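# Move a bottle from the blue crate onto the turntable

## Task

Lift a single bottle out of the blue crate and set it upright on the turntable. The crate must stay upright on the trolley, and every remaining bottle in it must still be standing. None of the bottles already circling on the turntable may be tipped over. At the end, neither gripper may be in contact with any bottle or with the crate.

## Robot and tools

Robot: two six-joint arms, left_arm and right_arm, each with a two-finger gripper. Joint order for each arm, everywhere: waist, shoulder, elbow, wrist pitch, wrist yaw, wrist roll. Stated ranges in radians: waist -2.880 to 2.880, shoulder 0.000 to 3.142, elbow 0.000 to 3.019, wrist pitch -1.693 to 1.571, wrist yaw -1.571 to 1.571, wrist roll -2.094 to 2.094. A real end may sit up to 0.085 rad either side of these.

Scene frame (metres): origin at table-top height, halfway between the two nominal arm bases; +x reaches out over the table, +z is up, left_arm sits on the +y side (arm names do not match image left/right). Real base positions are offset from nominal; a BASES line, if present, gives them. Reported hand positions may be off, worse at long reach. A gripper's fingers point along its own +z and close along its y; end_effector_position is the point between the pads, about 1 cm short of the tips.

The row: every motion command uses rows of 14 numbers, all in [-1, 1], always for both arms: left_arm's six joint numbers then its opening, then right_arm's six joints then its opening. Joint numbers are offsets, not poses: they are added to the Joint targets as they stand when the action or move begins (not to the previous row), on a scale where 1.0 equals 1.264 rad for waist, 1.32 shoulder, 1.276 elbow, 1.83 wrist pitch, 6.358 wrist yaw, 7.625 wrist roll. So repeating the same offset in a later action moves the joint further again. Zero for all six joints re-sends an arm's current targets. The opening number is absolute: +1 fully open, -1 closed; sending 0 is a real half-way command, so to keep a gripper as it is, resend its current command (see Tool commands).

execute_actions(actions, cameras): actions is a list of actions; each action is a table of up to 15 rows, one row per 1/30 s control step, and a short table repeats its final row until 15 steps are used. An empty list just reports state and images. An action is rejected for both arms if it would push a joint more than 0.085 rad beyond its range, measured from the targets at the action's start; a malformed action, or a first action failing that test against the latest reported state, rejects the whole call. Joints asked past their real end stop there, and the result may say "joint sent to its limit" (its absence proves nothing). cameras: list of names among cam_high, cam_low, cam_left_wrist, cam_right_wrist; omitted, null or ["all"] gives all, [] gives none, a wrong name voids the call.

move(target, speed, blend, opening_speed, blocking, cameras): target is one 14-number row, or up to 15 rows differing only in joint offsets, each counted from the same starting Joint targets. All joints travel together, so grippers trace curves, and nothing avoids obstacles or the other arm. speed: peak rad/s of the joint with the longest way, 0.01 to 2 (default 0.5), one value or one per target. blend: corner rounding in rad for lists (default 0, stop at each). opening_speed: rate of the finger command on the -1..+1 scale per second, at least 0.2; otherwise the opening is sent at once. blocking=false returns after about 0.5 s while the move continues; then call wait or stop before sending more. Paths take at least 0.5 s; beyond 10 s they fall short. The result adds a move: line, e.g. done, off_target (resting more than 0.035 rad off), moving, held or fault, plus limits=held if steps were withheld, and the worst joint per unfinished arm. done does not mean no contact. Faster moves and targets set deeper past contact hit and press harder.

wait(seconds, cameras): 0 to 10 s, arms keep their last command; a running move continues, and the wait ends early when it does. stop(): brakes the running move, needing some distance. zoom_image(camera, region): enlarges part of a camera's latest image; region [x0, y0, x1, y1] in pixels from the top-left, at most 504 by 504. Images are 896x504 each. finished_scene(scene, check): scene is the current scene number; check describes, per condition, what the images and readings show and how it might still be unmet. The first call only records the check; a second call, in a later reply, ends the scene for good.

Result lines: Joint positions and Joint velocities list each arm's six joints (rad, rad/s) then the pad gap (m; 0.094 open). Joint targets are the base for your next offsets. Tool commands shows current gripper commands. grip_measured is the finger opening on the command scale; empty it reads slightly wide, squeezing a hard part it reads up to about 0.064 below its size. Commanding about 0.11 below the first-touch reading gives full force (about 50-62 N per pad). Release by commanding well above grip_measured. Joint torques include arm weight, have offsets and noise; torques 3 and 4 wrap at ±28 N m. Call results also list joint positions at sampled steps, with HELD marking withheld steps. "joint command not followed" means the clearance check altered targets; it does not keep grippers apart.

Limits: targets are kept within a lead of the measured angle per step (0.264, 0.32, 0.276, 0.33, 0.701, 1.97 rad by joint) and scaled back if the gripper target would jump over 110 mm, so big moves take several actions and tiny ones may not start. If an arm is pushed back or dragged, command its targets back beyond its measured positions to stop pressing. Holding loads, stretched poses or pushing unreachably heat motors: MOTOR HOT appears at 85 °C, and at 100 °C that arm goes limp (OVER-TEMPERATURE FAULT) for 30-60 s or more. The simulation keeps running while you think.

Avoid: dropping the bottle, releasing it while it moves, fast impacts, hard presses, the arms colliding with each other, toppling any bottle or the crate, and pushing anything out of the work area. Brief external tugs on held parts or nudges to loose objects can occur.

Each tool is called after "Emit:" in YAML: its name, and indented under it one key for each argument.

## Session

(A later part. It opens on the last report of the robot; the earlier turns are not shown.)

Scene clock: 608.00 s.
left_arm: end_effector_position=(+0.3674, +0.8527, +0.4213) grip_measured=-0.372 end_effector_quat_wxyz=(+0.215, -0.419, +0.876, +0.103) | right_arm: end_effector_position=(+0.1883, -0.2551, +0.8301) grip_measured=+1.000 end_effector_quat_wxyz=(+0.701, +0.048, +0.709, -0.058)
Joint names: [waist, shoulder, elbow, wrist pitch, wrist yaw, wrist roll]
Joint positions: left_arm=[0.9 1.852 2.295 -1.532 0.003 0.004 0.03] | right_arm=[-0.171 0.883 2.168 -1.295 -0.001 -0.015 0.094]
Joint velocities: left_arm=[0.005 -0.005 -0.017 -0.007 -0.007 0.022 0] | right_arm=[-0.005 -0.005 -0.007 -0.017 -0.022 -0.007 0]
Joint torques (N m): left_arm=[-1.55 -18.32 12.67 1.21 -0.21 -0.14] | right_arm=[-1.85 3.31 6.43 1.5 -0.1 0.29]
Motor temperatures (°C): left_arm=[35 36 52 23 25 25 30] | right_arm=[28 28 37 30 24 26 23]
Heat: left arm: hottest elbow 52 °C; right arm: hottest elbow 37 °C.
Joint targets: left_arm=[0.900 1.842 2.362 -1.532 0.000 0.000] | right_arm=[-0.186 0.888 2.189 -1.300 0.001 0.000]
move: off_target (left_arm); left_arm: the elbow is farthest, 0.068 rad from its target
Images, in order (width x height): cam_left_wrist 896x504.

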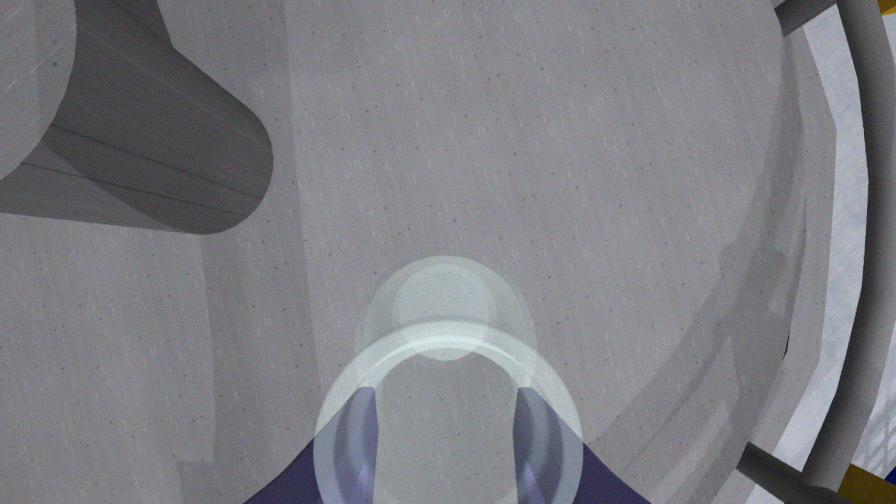

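Emit:
move:
  target:
    - [0, 0, -0.0666, 0.0437, 0, 0, -0.5, 0, 0, 0, 0, 0, 0, 1.0]
    - [0, 0, -0.087, 0.0563, 0, 0, -0.5, 0, 0, 0, 0, 0, 0, 1.0]
  speed: [0.2, 0.05]
  cameras: ["cam_left_wrist"]

Scene clock: 645.53 s.
left_arm: end_effector_position=(+0.3774, +0.8653, +0.4016) grip_measured=-0.372 end_effector_quat_wxyz=(+0.226, -0.418, +0.873, +0.108) | right_arm: end_effector_position=(+0.1883, -0.2551, +0.8301) grip_measured=+1.000 end_effector_quat_wxyz=(+0.701, +0.048, +0.709, -0.058)
Joint names: [waist, shoulder, elbow, wrist pitch, wrist yaw, wrist roll]
Joint positions: left_arm=[0.9 1.856 2.237 -1.447 0.003 0.004 0.03] | right_arm=[-0.171 0.883 2.168 -1.295 -0.001 -0.015 0.094]
Joint velocities: left_arm=[-0.005 0.005 -0.017 0.012 -0.125 -0.037 0] | right_arm=[0.005 -0.005 0.002 -0.007 0.051 -0.037 0]
Joint torques (N m): left_arm=[-2.2 -19.31 8.85 1.89 -0.16 -0.18] | right_arm=[-1.85 3.31 6.42 1.5 -0.09 0.29]
Motor temperatures (°C): left_arm=[34 38 57 23 25 25 30] | right_arm=[28 27 37 30 24 26 23]
Heat: left arm: hottest elbow 57 °C; right arm: hottest elbow 37 °C.
Joint targets: left_arm=[0.900 1.842 2.251 -1.428 0.000 0.000] | right_arm=[-0.186 0.888 2.189 -1.300 0.001 0.000]
move: done
Images, in order (width x height): cam_left_wrist 896x504.

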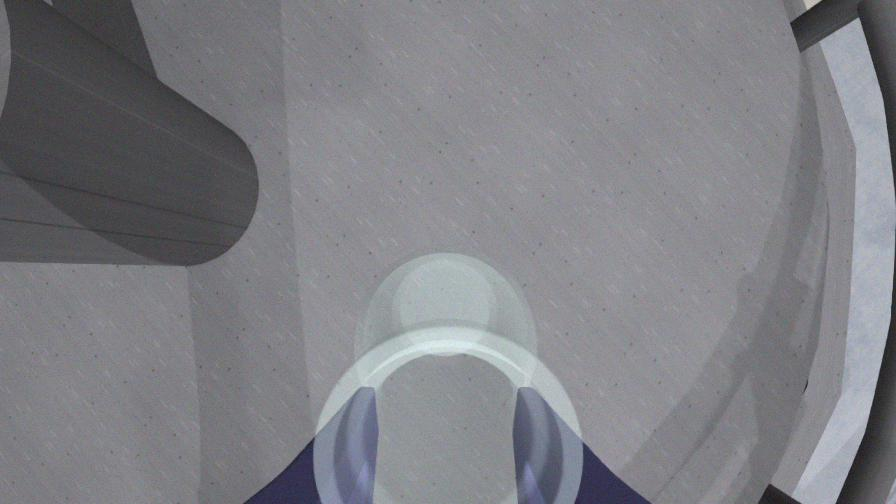

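Emit:
execute_actions:
  actions:
    - [[0,0,0,0,0,0,1.0,0,0,0,0,0,0,1.0]]
    - [[-0.0005,0,0.0023,-0.0019,0,0,1.0,0,0,0,0,0,0,1.0],[-0.0014,0,0.007,-0.0057,0,0,1.0,0,0,0,0,0,0,1.0],[-0.0028,0,0.014,-0.0113,0,0,1.0,0,0,0,0,0,0,1.0],[-0.0047,0,0.0234,-0.0189,0,0,1.0,0,0,0,0,0,0,1.0],[-0.0066,0,0.0327,-0.0265,0,0,1.0,0,0,0,0,0,0,1.0],[-0.0085,0,0.042,-0.034,0,0,1.0,0,0,0,0,0,0,1.0],[-0.0107,0,0.0526,-0.0425,0,0,1.0,0,0,0,0,0,0,1.0],[-0.0128,0,0.0631,-0.051,0,0,1.0,0,0,0,0,0,0,1.0],[-0.0147,0,0.0724,-0.0586,0,0,1.0,0,0,0,0,0,0,1.0],[-0.0166,0,0.0818,-0.0662,0,0,1.0,0,0,0,0,0,0,1.0],[-0.0185,0,0.0911,-0.0737,0,0,1.0,0,0,0,0,0,0,1.0],[-0.0201,0,0.0993,-0.0803,0,0,1.0,0,0,0,0,0,0,1.0],[-0.0216,0,0.1063,-0.086,0,0,1.0,0,0,0,0,0,0,1.0],[-0.0228,0,0.1121,-0.0907,0,0,1.0,0,0,0,0,0,0,1.0],[-0.0237,0,0.1168,-0.0945,0,0,1.0,0,0,0,0,0,0,1.0]]
  cameras: ["cam_left_wrist", "cam_low"]

Scene clock: 655.47 s.
left_arm: end_effector_position=(+0.3735, +0.8319, +0.4426) grip_measured=+0.998 end_effector_quat_wxyz=(+0.216, -0.407, +0.882, +0.099) | right_arm: end_effector_position=(+0.1883, -0.2551, +0.8301) grip_measured=+1.000 end_effector_quat_wxyz=(+0.701, +0.048, +0.709, -0.058)
Joint names: [waist, shoulder, elbow, wrist pitch, wrist yaw, wrist roll]
Joint positions: left_arm=[0.873 1.849 2.353 -1.596 0.003 0.004 0.094] | right_arm=[-0.171 0.883 2.168 -1.295 -0.001 -0.015 0.094]
Joint velocities: left_arm=[-0.015 -0.024 0.002 0.022 -0.037 0.022 0] | right_arm=[-0.015 0.005 0.007 0.012 -0.007 -0.051 0]
Joint torques (N m): left_arm=[-2.37 -17.44 10.92 0.88 -0.16 -0.17] | right_arm=[-1.85 3.31 6.41 1.51 -0.1 0.29]
Motor temperatures (°C): left_arm=[34 38 57 23 25 25 30] | right_arm=[28 27 37 30 24 26 23]
Heat: left arm: hottest elbow 57 °C; right arm: hottest elbow 37 °C.
Joint targets: left_arm=[0.870 1.842 2.400 -1.602 0.000 0.000] | right_arm=[-0.186 0.888 2.189 -1.300 0.001 0.000]
Step readings (joint positions of left_arm | right_arm):
0: [0.900 1.856 2.237 -1.447 0.003 0.004] | [-0.171 0.883 2.168 -1.295 -0.001 -0.015]
1: [0.900 1.856 2.237 -1.447 0.003 0.004] | [-0.171 0.883 2.168 -1.295 -0.001 -0.015]
2: [0.900 1.856 2.237 -1.446 0.003 0.004] | [-0.171 0.883 2.168 -1.295 -0.001 -0.015]
4: [0.900 1.856 2.237 -1.443 0.003 0.004] | [-0.171 0.883 2.168 -1.295 -0.001 -0.015]
8: [0.900 1.856 2.237 -1.442 0.003 0.004] | [-0.171 0.883 2.168 -1.295 -0.001 -0.015]
15: [0.900 1.856 2.237 -1.442 0.003 0.004] | [-0.171 0.883 2.168 -1.295 -0.001 -0.015]
16: [0.900 1.856 2.237 -1.442 0.003 0.004] | [-0.171 0.883 2.168 -1.295 -0.001 -0.015]
17: [0.900 1.856 2.237 -1.442 0.003 0.004] | [-0.171 0.883 2.168 -1.295 -0.001 -0.015]
19: [0.900 1.856 2.237 -1.442 0.003 0.004] | [-0.171 0.883 2.168 -1.295 -0.001 -0.015]
23: [0.900 1.856 2.238 -1.461 0.003 0.004] | [-0.171 0.883 2.168 -1.295 -0.001 -0.015]
30: [0.890 1.856 2.302 -1.548 0.003 0.004] | [-0.171 0.883 2.168 -1.295 -0.001 -0.015]
Images, in order (width x height): cam_low 896x504, cam_left_wrist 896x504.

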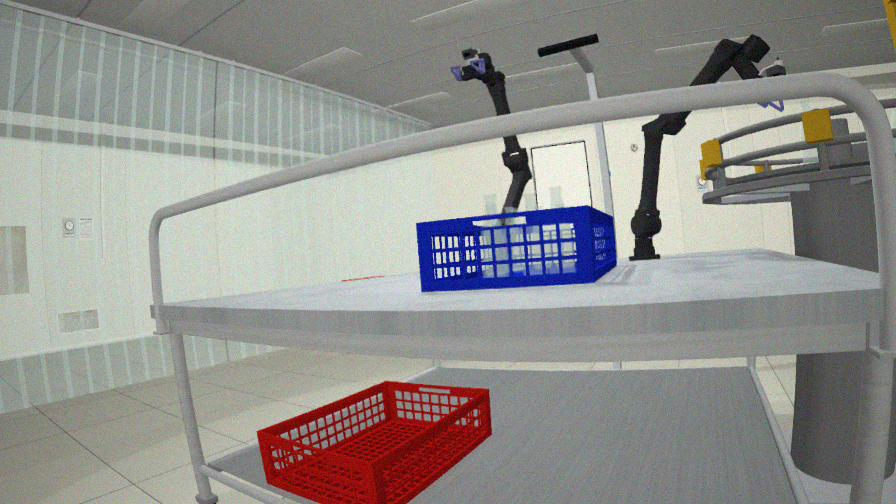

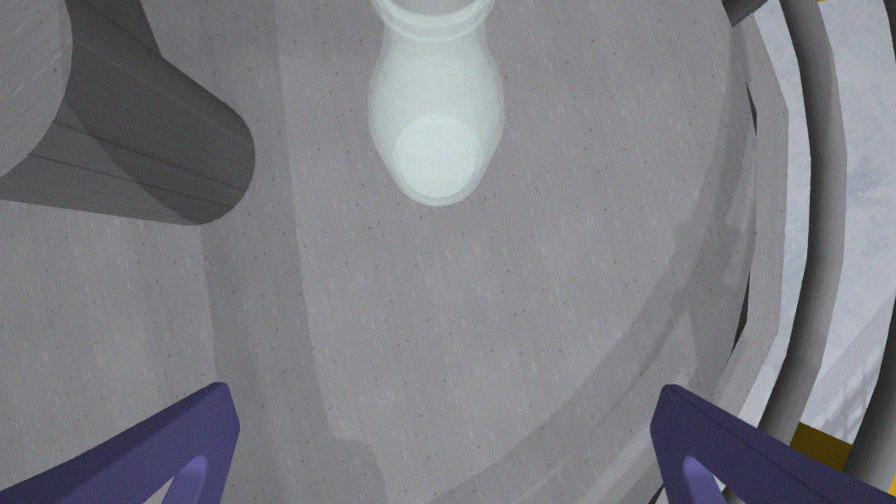

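Emit:
move:
  target: [0, -0.3008, -0.1332, 0.023, 0, 0, 1.0, 0, 0, 0, 0, 0, 0, 1.0]
  speed: 0.5

Scene clock: 664.27 s.
left_arm: end_effector_position=(+0.2741, +0.7140, +0.6088) grip_measured=+0.998 end_effector_quat_wxyz=(+0.344, -0.388, +0.840, +0.159) | right_arm: end_effector_position=(+0.1883, -0.2551, +0.8301) grip_measured=+1.000 end_effector_quat_wxyz=(+0.701, +0.048, +0.709, -0.058)
Joint names: [waist, shoulder, elbow, wrist pitch, wrist yaw, wrist roll]
Joint positions: left_arm=[0.873 1.443 2.225 -1.574 0.003 0.004 0.094] | right_arm=[-0.171 0.883 2.168 -1.295 -0.001 -0.015 0.094]
Joint velocities: left_arm=[-0.005 0.005 -0.012 -0.007 -0.022 -0.007 0] | right_arm=[0.005 0.005 0.002 -0.012 -0.037 0.007 0]
Joint torques (N m): left_arm=[-2.26 -9.82 6.93 2.22 -0.13 -0.16] | right_arm=[-1.9 3.31 6.41 1.5 -0.09 0.29]
Motor temperatures (°C): left_arm=[34 37 57 23 25 25 29] | right_arm=[28 27 37 30 24 26 23]
Heat: left arm: hottest elbow 57 °C; right arm: hottest elbow 37 °C.
Joint targets: left_arm=[0.870 1.445 2.230 -1.559 0.000 0.000] | right_arm=[-0.186 0.888 2.189 -1.300 0.001 0.000]
move: done

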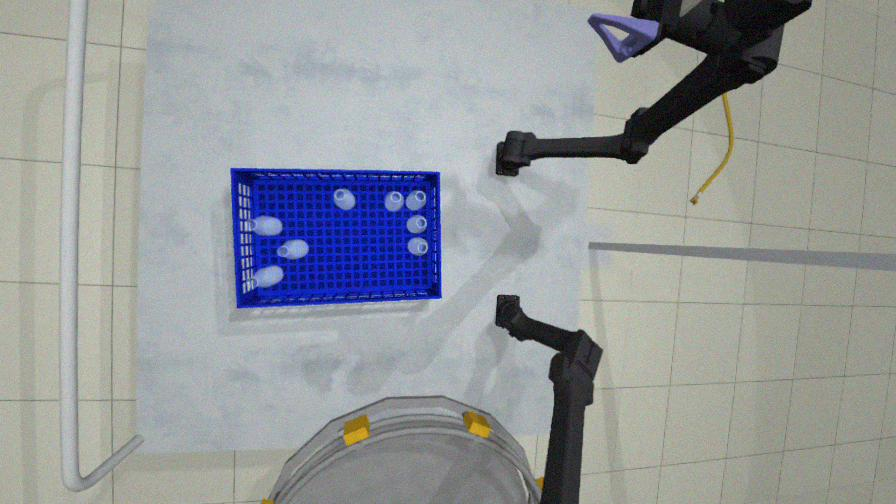

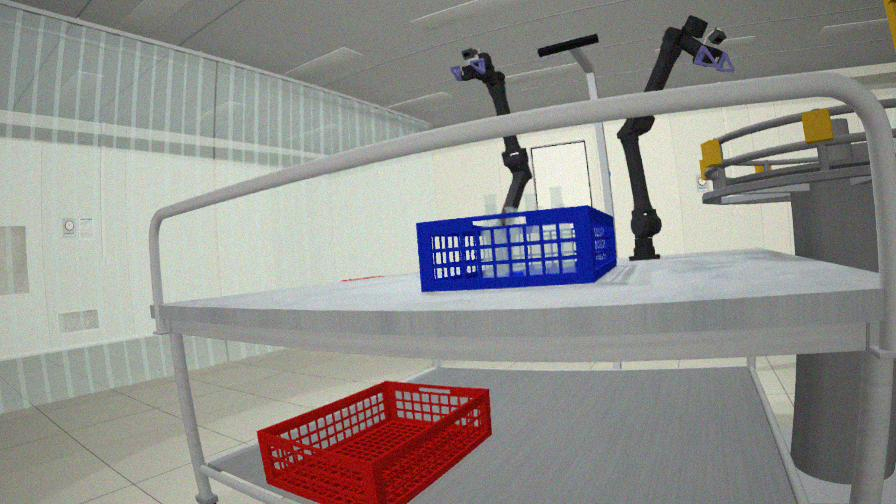

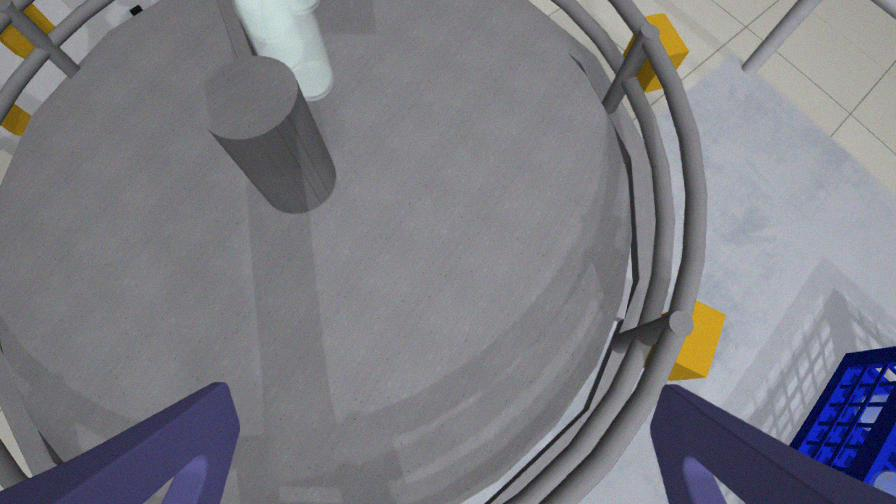

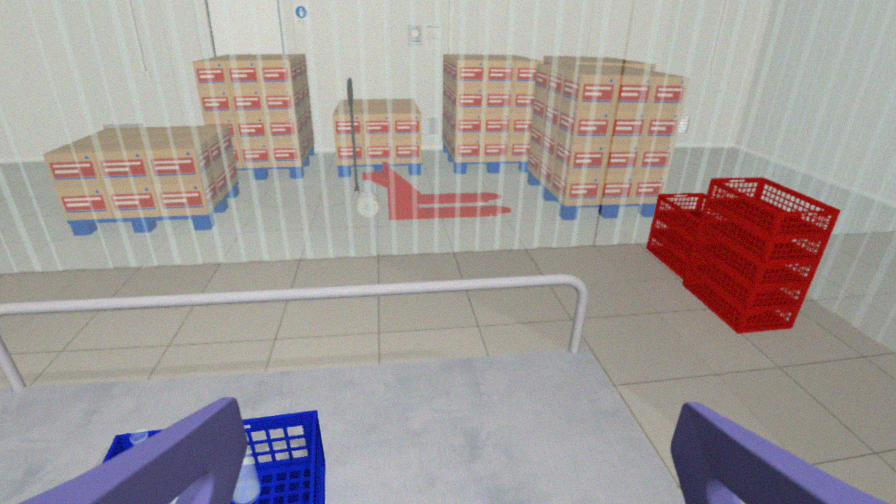

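Emit:
wait:
  seconds: 0.5
  cameras: ["all"]

Scene clock: 691.07 s.
left_arm: end_effector_position=(+0.2741, +0.7140, +0.6088) grip_measured=+0.998 end_effector_quat_wxyz=(+0.344, -0.388, +0.840, +0.159) | right_arm: end_effector_position=(+0.1883, -0.2551, +0.8301) grip_measured=+1.000 end_effector_quat_wxyz=(+0.701, +0.048, +0.709, -0.058)
Joint names: [waist, shoulder, elbow, wrist pitch, wrist yaw, wrist roll]
Joint positions: left_arm=[0.873 1.443 2.225 -1.574 0.003 0.004 0.094] | right_arm=[-0.171 0.883 2.168 -1.295 -0.001 -0.015 0.094]
Joint velocities: left_arm=[-0.015 -0.015 0.017 -0.007 -0.022 -0.007 -0.001] | right_arm=[0.005 -0.005 0.012 -0.022 -0.081 -0.022 0]
Joint torques (N m): left_arm=[-2.2 -9.93 6.95 2.17 -0.14 -0.15] | right_arm=[-1.85 3.31 6.43 1.51 -0.09 0.29]
Motor temperatures (°C): left_arm=[34 36 54 23 25 25 28] | right_arm=[28 27 37 29 24 26 23]
Heat: left arm: hottest elbow 54 °C; right arm: hottest elbow 37 °C.
Joint targets: left_arm=[0.870 1.445 2.230 -1.559 0.000 0.000] | right_arm=[-0.186 0.888 2.189 -1.300 0.001 0.000]
Tool commands: left_gripper/opening=+1.0 right_gripper/opening=+1.0
wait: 0.50 s; at rest from the start

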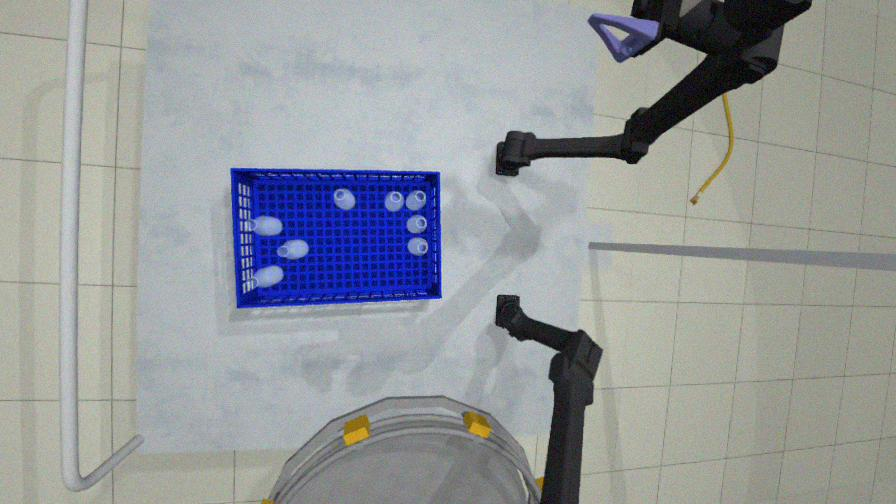

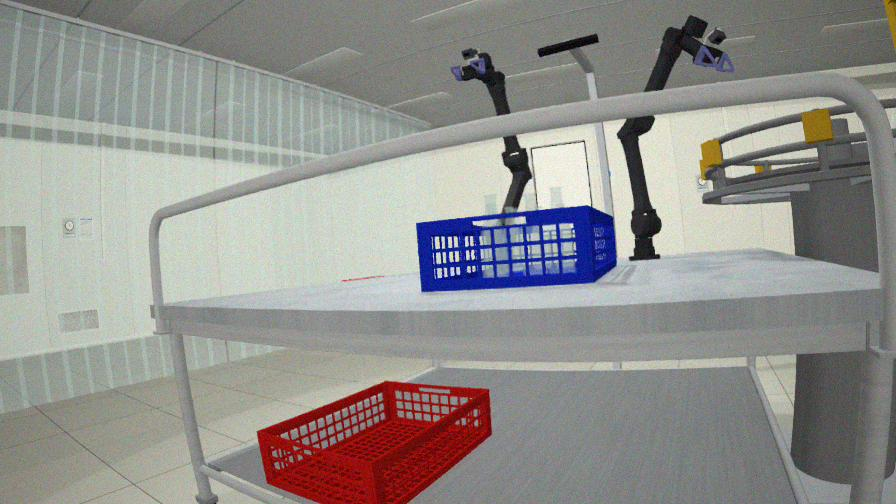

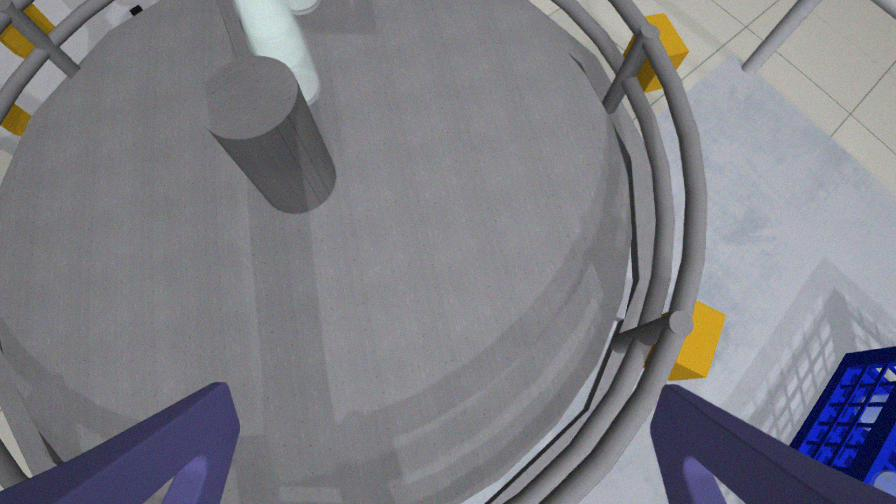

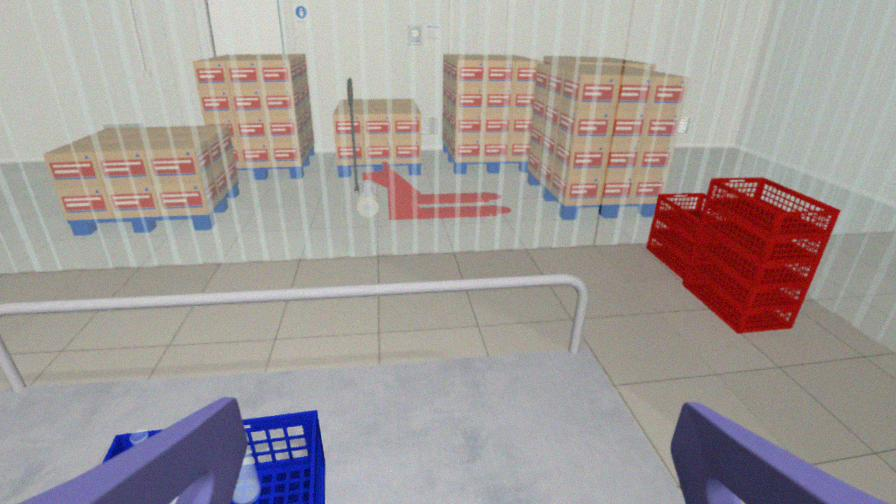

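Emit:
zoom_image:
  camera: "cam_left_wrist"
  region: [130, 0, 450, 180]

Emit:
zoom_image:
  camera: "cam_high"
  region: [220, 150, 460, 320]

Scaled by 1.575 from the camera's 896x504 image, which has a finer 1280x720 frame.

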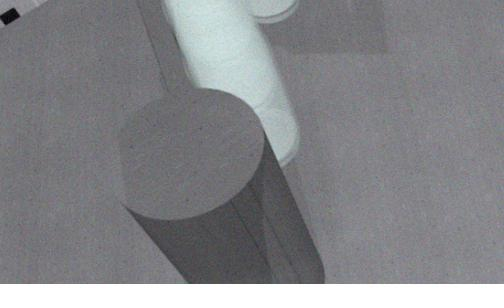

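Scaled by 2.100 from the camera's 896x504 image, which has a finer 1280x720 frame.

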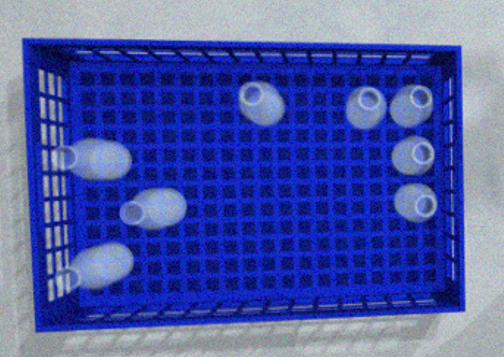

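Emit:
move:
  target: [0,0,0,0.26,0,0,1,0,0,0,0,0,0,1]
  speed: 0.7
  cameras: ["cam_left_wrist"]

Scene clock: 713.03 s.
left_arm: end_effector_position=(+0.3134, +0.7606, +0.7068) grip_measured=+0.998 end_effector_quat_wxyz=(+0.531, -0.339, +0.736, +0.247) | right_arm: end_effector_position=(+0.1883, -0.2551, +0.8301) grip_measured=+1.000 end_effector_quat_wxyz=(+0.701, +0.048, +0.709, -0.058)
Joint names: [waist, shoulder, elbow, wrist pitch, wrist yaw, wrist roll]
Joint positions: left_arm=[0.873 1.443 2.225 -1.101 0.003 0.004 0.094] | right_arm=[-0.171 0.883 2.168 -1.295 -0.001 -0.015 0.094]
Joint velocities: left_arm=[0.005 -0.015 0.017 -0.012 0.051 0.051 0] | right_arm=[-0.015 0.005 -0.007 -0.017 -0.037 -0.051 0]
Joint torques (N m): left_arm=[-1.49 -10.58 7.28 2.65 -0.11 -0.17] | right_arm=[-1.85 3.31 6.43 1.5 -0.1 0.29]
Motor temperatures (°C): left_arm=[34 35 52 23 25 25 27] | right_arm=[28 27 37 29 24 26 23]
Heat: left arm: hottest elbow 52 °C; right arm: hottest elbow 37 °C.
Joint targets: left_arm=[0.870 1.445 2.230 -1.084 0.000 0.000] | right_arm=[-0.186 0.888 2.189 -1.300 0.001 0.000]
move: done
Images, in order (width x height): cam_left_wrist 896x504.

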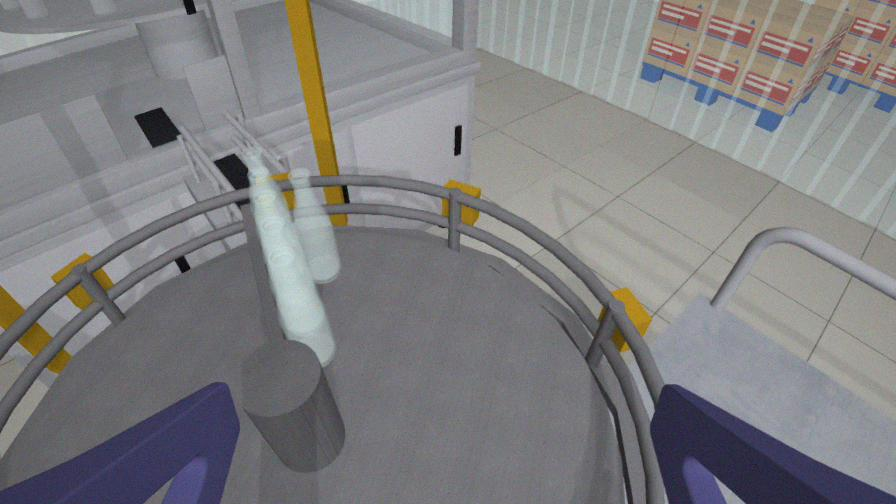

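Emit:
zoom_image:
  camera: "cam_left_wrist"
  region: [190, 120, 400, 400]

Scaled by 1.800 from the camera's 896x504 image, which has a finer 1280x720 frame.

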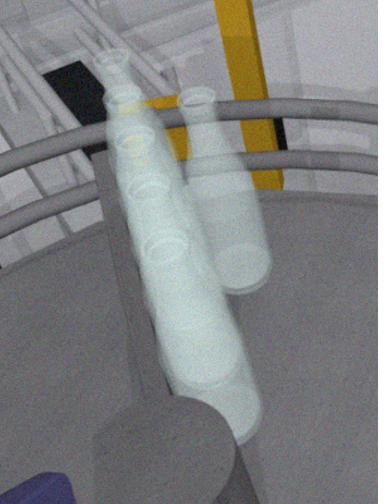

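Emit:
finished_scene:
  scene: 1
  check: "Bottle on table: the newest left-wrist picture shows six bottles standing upright on the turning table, five in a column along the radial stop plate and one beside them; none lies on the disc or floor. The released bottle rode with the disc until it stopped at the group; what cannot be seen is the far outer side behind the column, but all lips are visible at the same height, so none has fallen. Crate: the newest overhead picture shows the blue crate flat on the trolley with the remaining 8 bottles, all with lips displaced radially outward as upright bottles look; cam_low shows the crate level. Contact: the left gripper is open at z=.71 over the table, about 0.3 m from any bottle; right arm is parked at z=.83 away from the crate. How it could be missed: a bottle creeping off at the stop plate later, but it is enclosed by the plate and outer rail."

This call ended nothing. Check each condition that your pictures could not show: look closer or test it, and mend what is not met. Then call finished_scene again.

Emit:
wait:
  seconds: 0.5
  cameras: ["cam_left_wrist", "cam_high"]

Emit:
zoom_image:
  camera: "cam_left_wrist"
  region: [190, 120, 400, 400]

Scene clock: 728.73 s.
left_arm: end_effector_position=(+0.3134, +0.7606, +0.7069) grip_measured=+0.998 end_effector_quat_wxyz=(+0.531, -0.339, +0.736, +0.247) | right_arm: end_effector_position=(+0.1883, -0.2551, +0.8301) grip_measured=+1.000 end_effector_quat_wxyz=(+0.701, +0.048, +0.709, -0.058)
Joint names: [waist, shoulder, elbow, wrist pitch, wrist yaw, wrist roll]
Joint positions: left_arm=[0.873 1.443 2.225 -1.101 0.003 0.004 0.094] | right_arm=[-0.171 0.883 2.168 -1.295 -0.001 -0.015 0.094]
Joint velocities: left_arm=[0.005 -0.005 -0.002 0.002 0.007 0.022 0] | right_arm=[-0.005 -0.015 -0.002 -0.012 -0.007 0.037 0]
Joint torques (N m): left_arm=[-2.32 -9.93 7.3 2.66 -0.15 -0.15] | right_arm=[-1.85 3.31 6.43 1.51 -0.09 0.29]
Motor temperatures (°C): left_arm=[34 35 51 24 25 25 27] | right_arm=[28 27 37 29 24 26 23]
Heat: left arm: hottest elbow 51 °C; right arm: hottest elbow 37 °C.
Joint targets: left_arm=[0.870 1.445 2.230 -1.084 0.000 0.000] | right_arm=[-0.186 0.888 2.189 -1.300 0.001 0.000]
Tool commands: left_gripper/opening=+1.0 right_gripper/opening=+1.0
wait: 0.50 s; at rest from the start
Images, in order (width x height): cam_high 896x504, cam_left_wrist 896x504.

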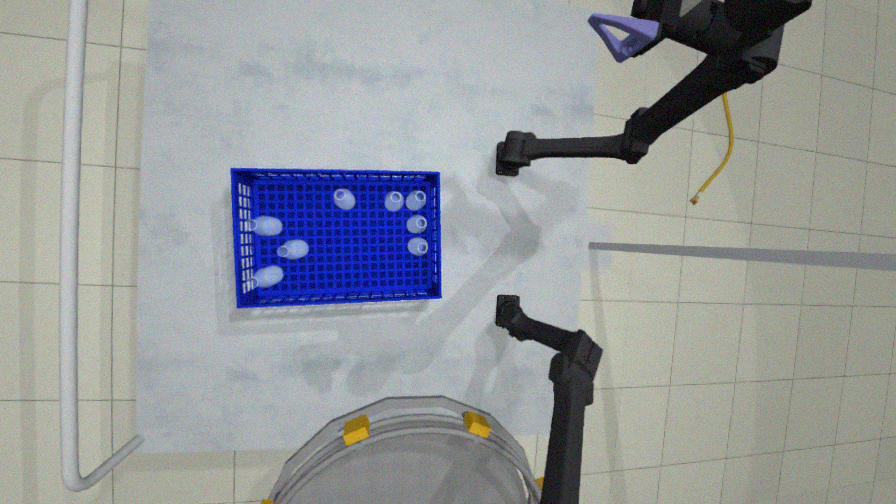

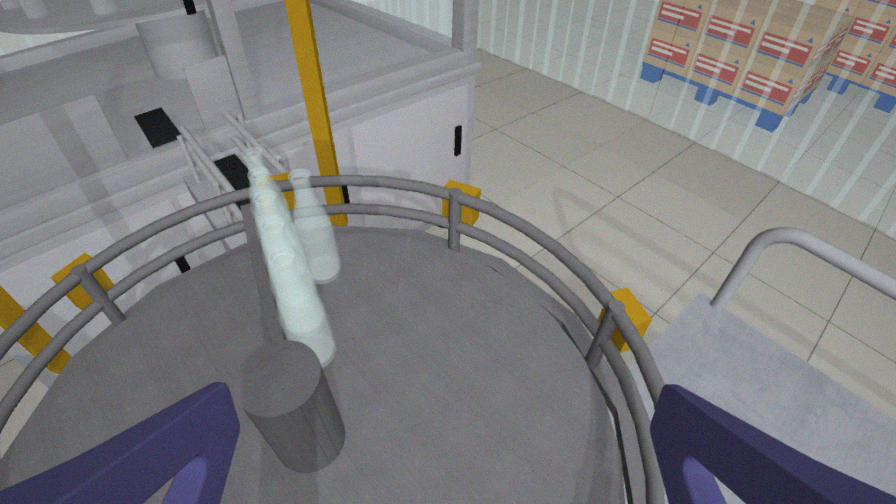

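Scaled by 1.800 from the camera's 896x504 image, which has a finer 1280x720 frame.

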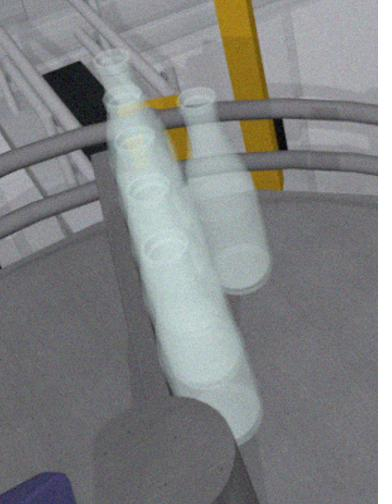

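Emit:
finished_scene:
  scene: 1
  check: "Two left-wrist pictures taken 15 s apart are identical: six upright bottles on the turning table at rest against the stop plate and each other, all lips at the same height, none lying. The crate on the trolley is flat and holds 8 upright bottles in the newest overhead picture. Both grippers are open and far from bottles and crate (left z=.71 over the table, right z=.83). Not visible: the far outer side behind the column, but it is enclosed by the plate and rail."

The scene is finished: the task was done.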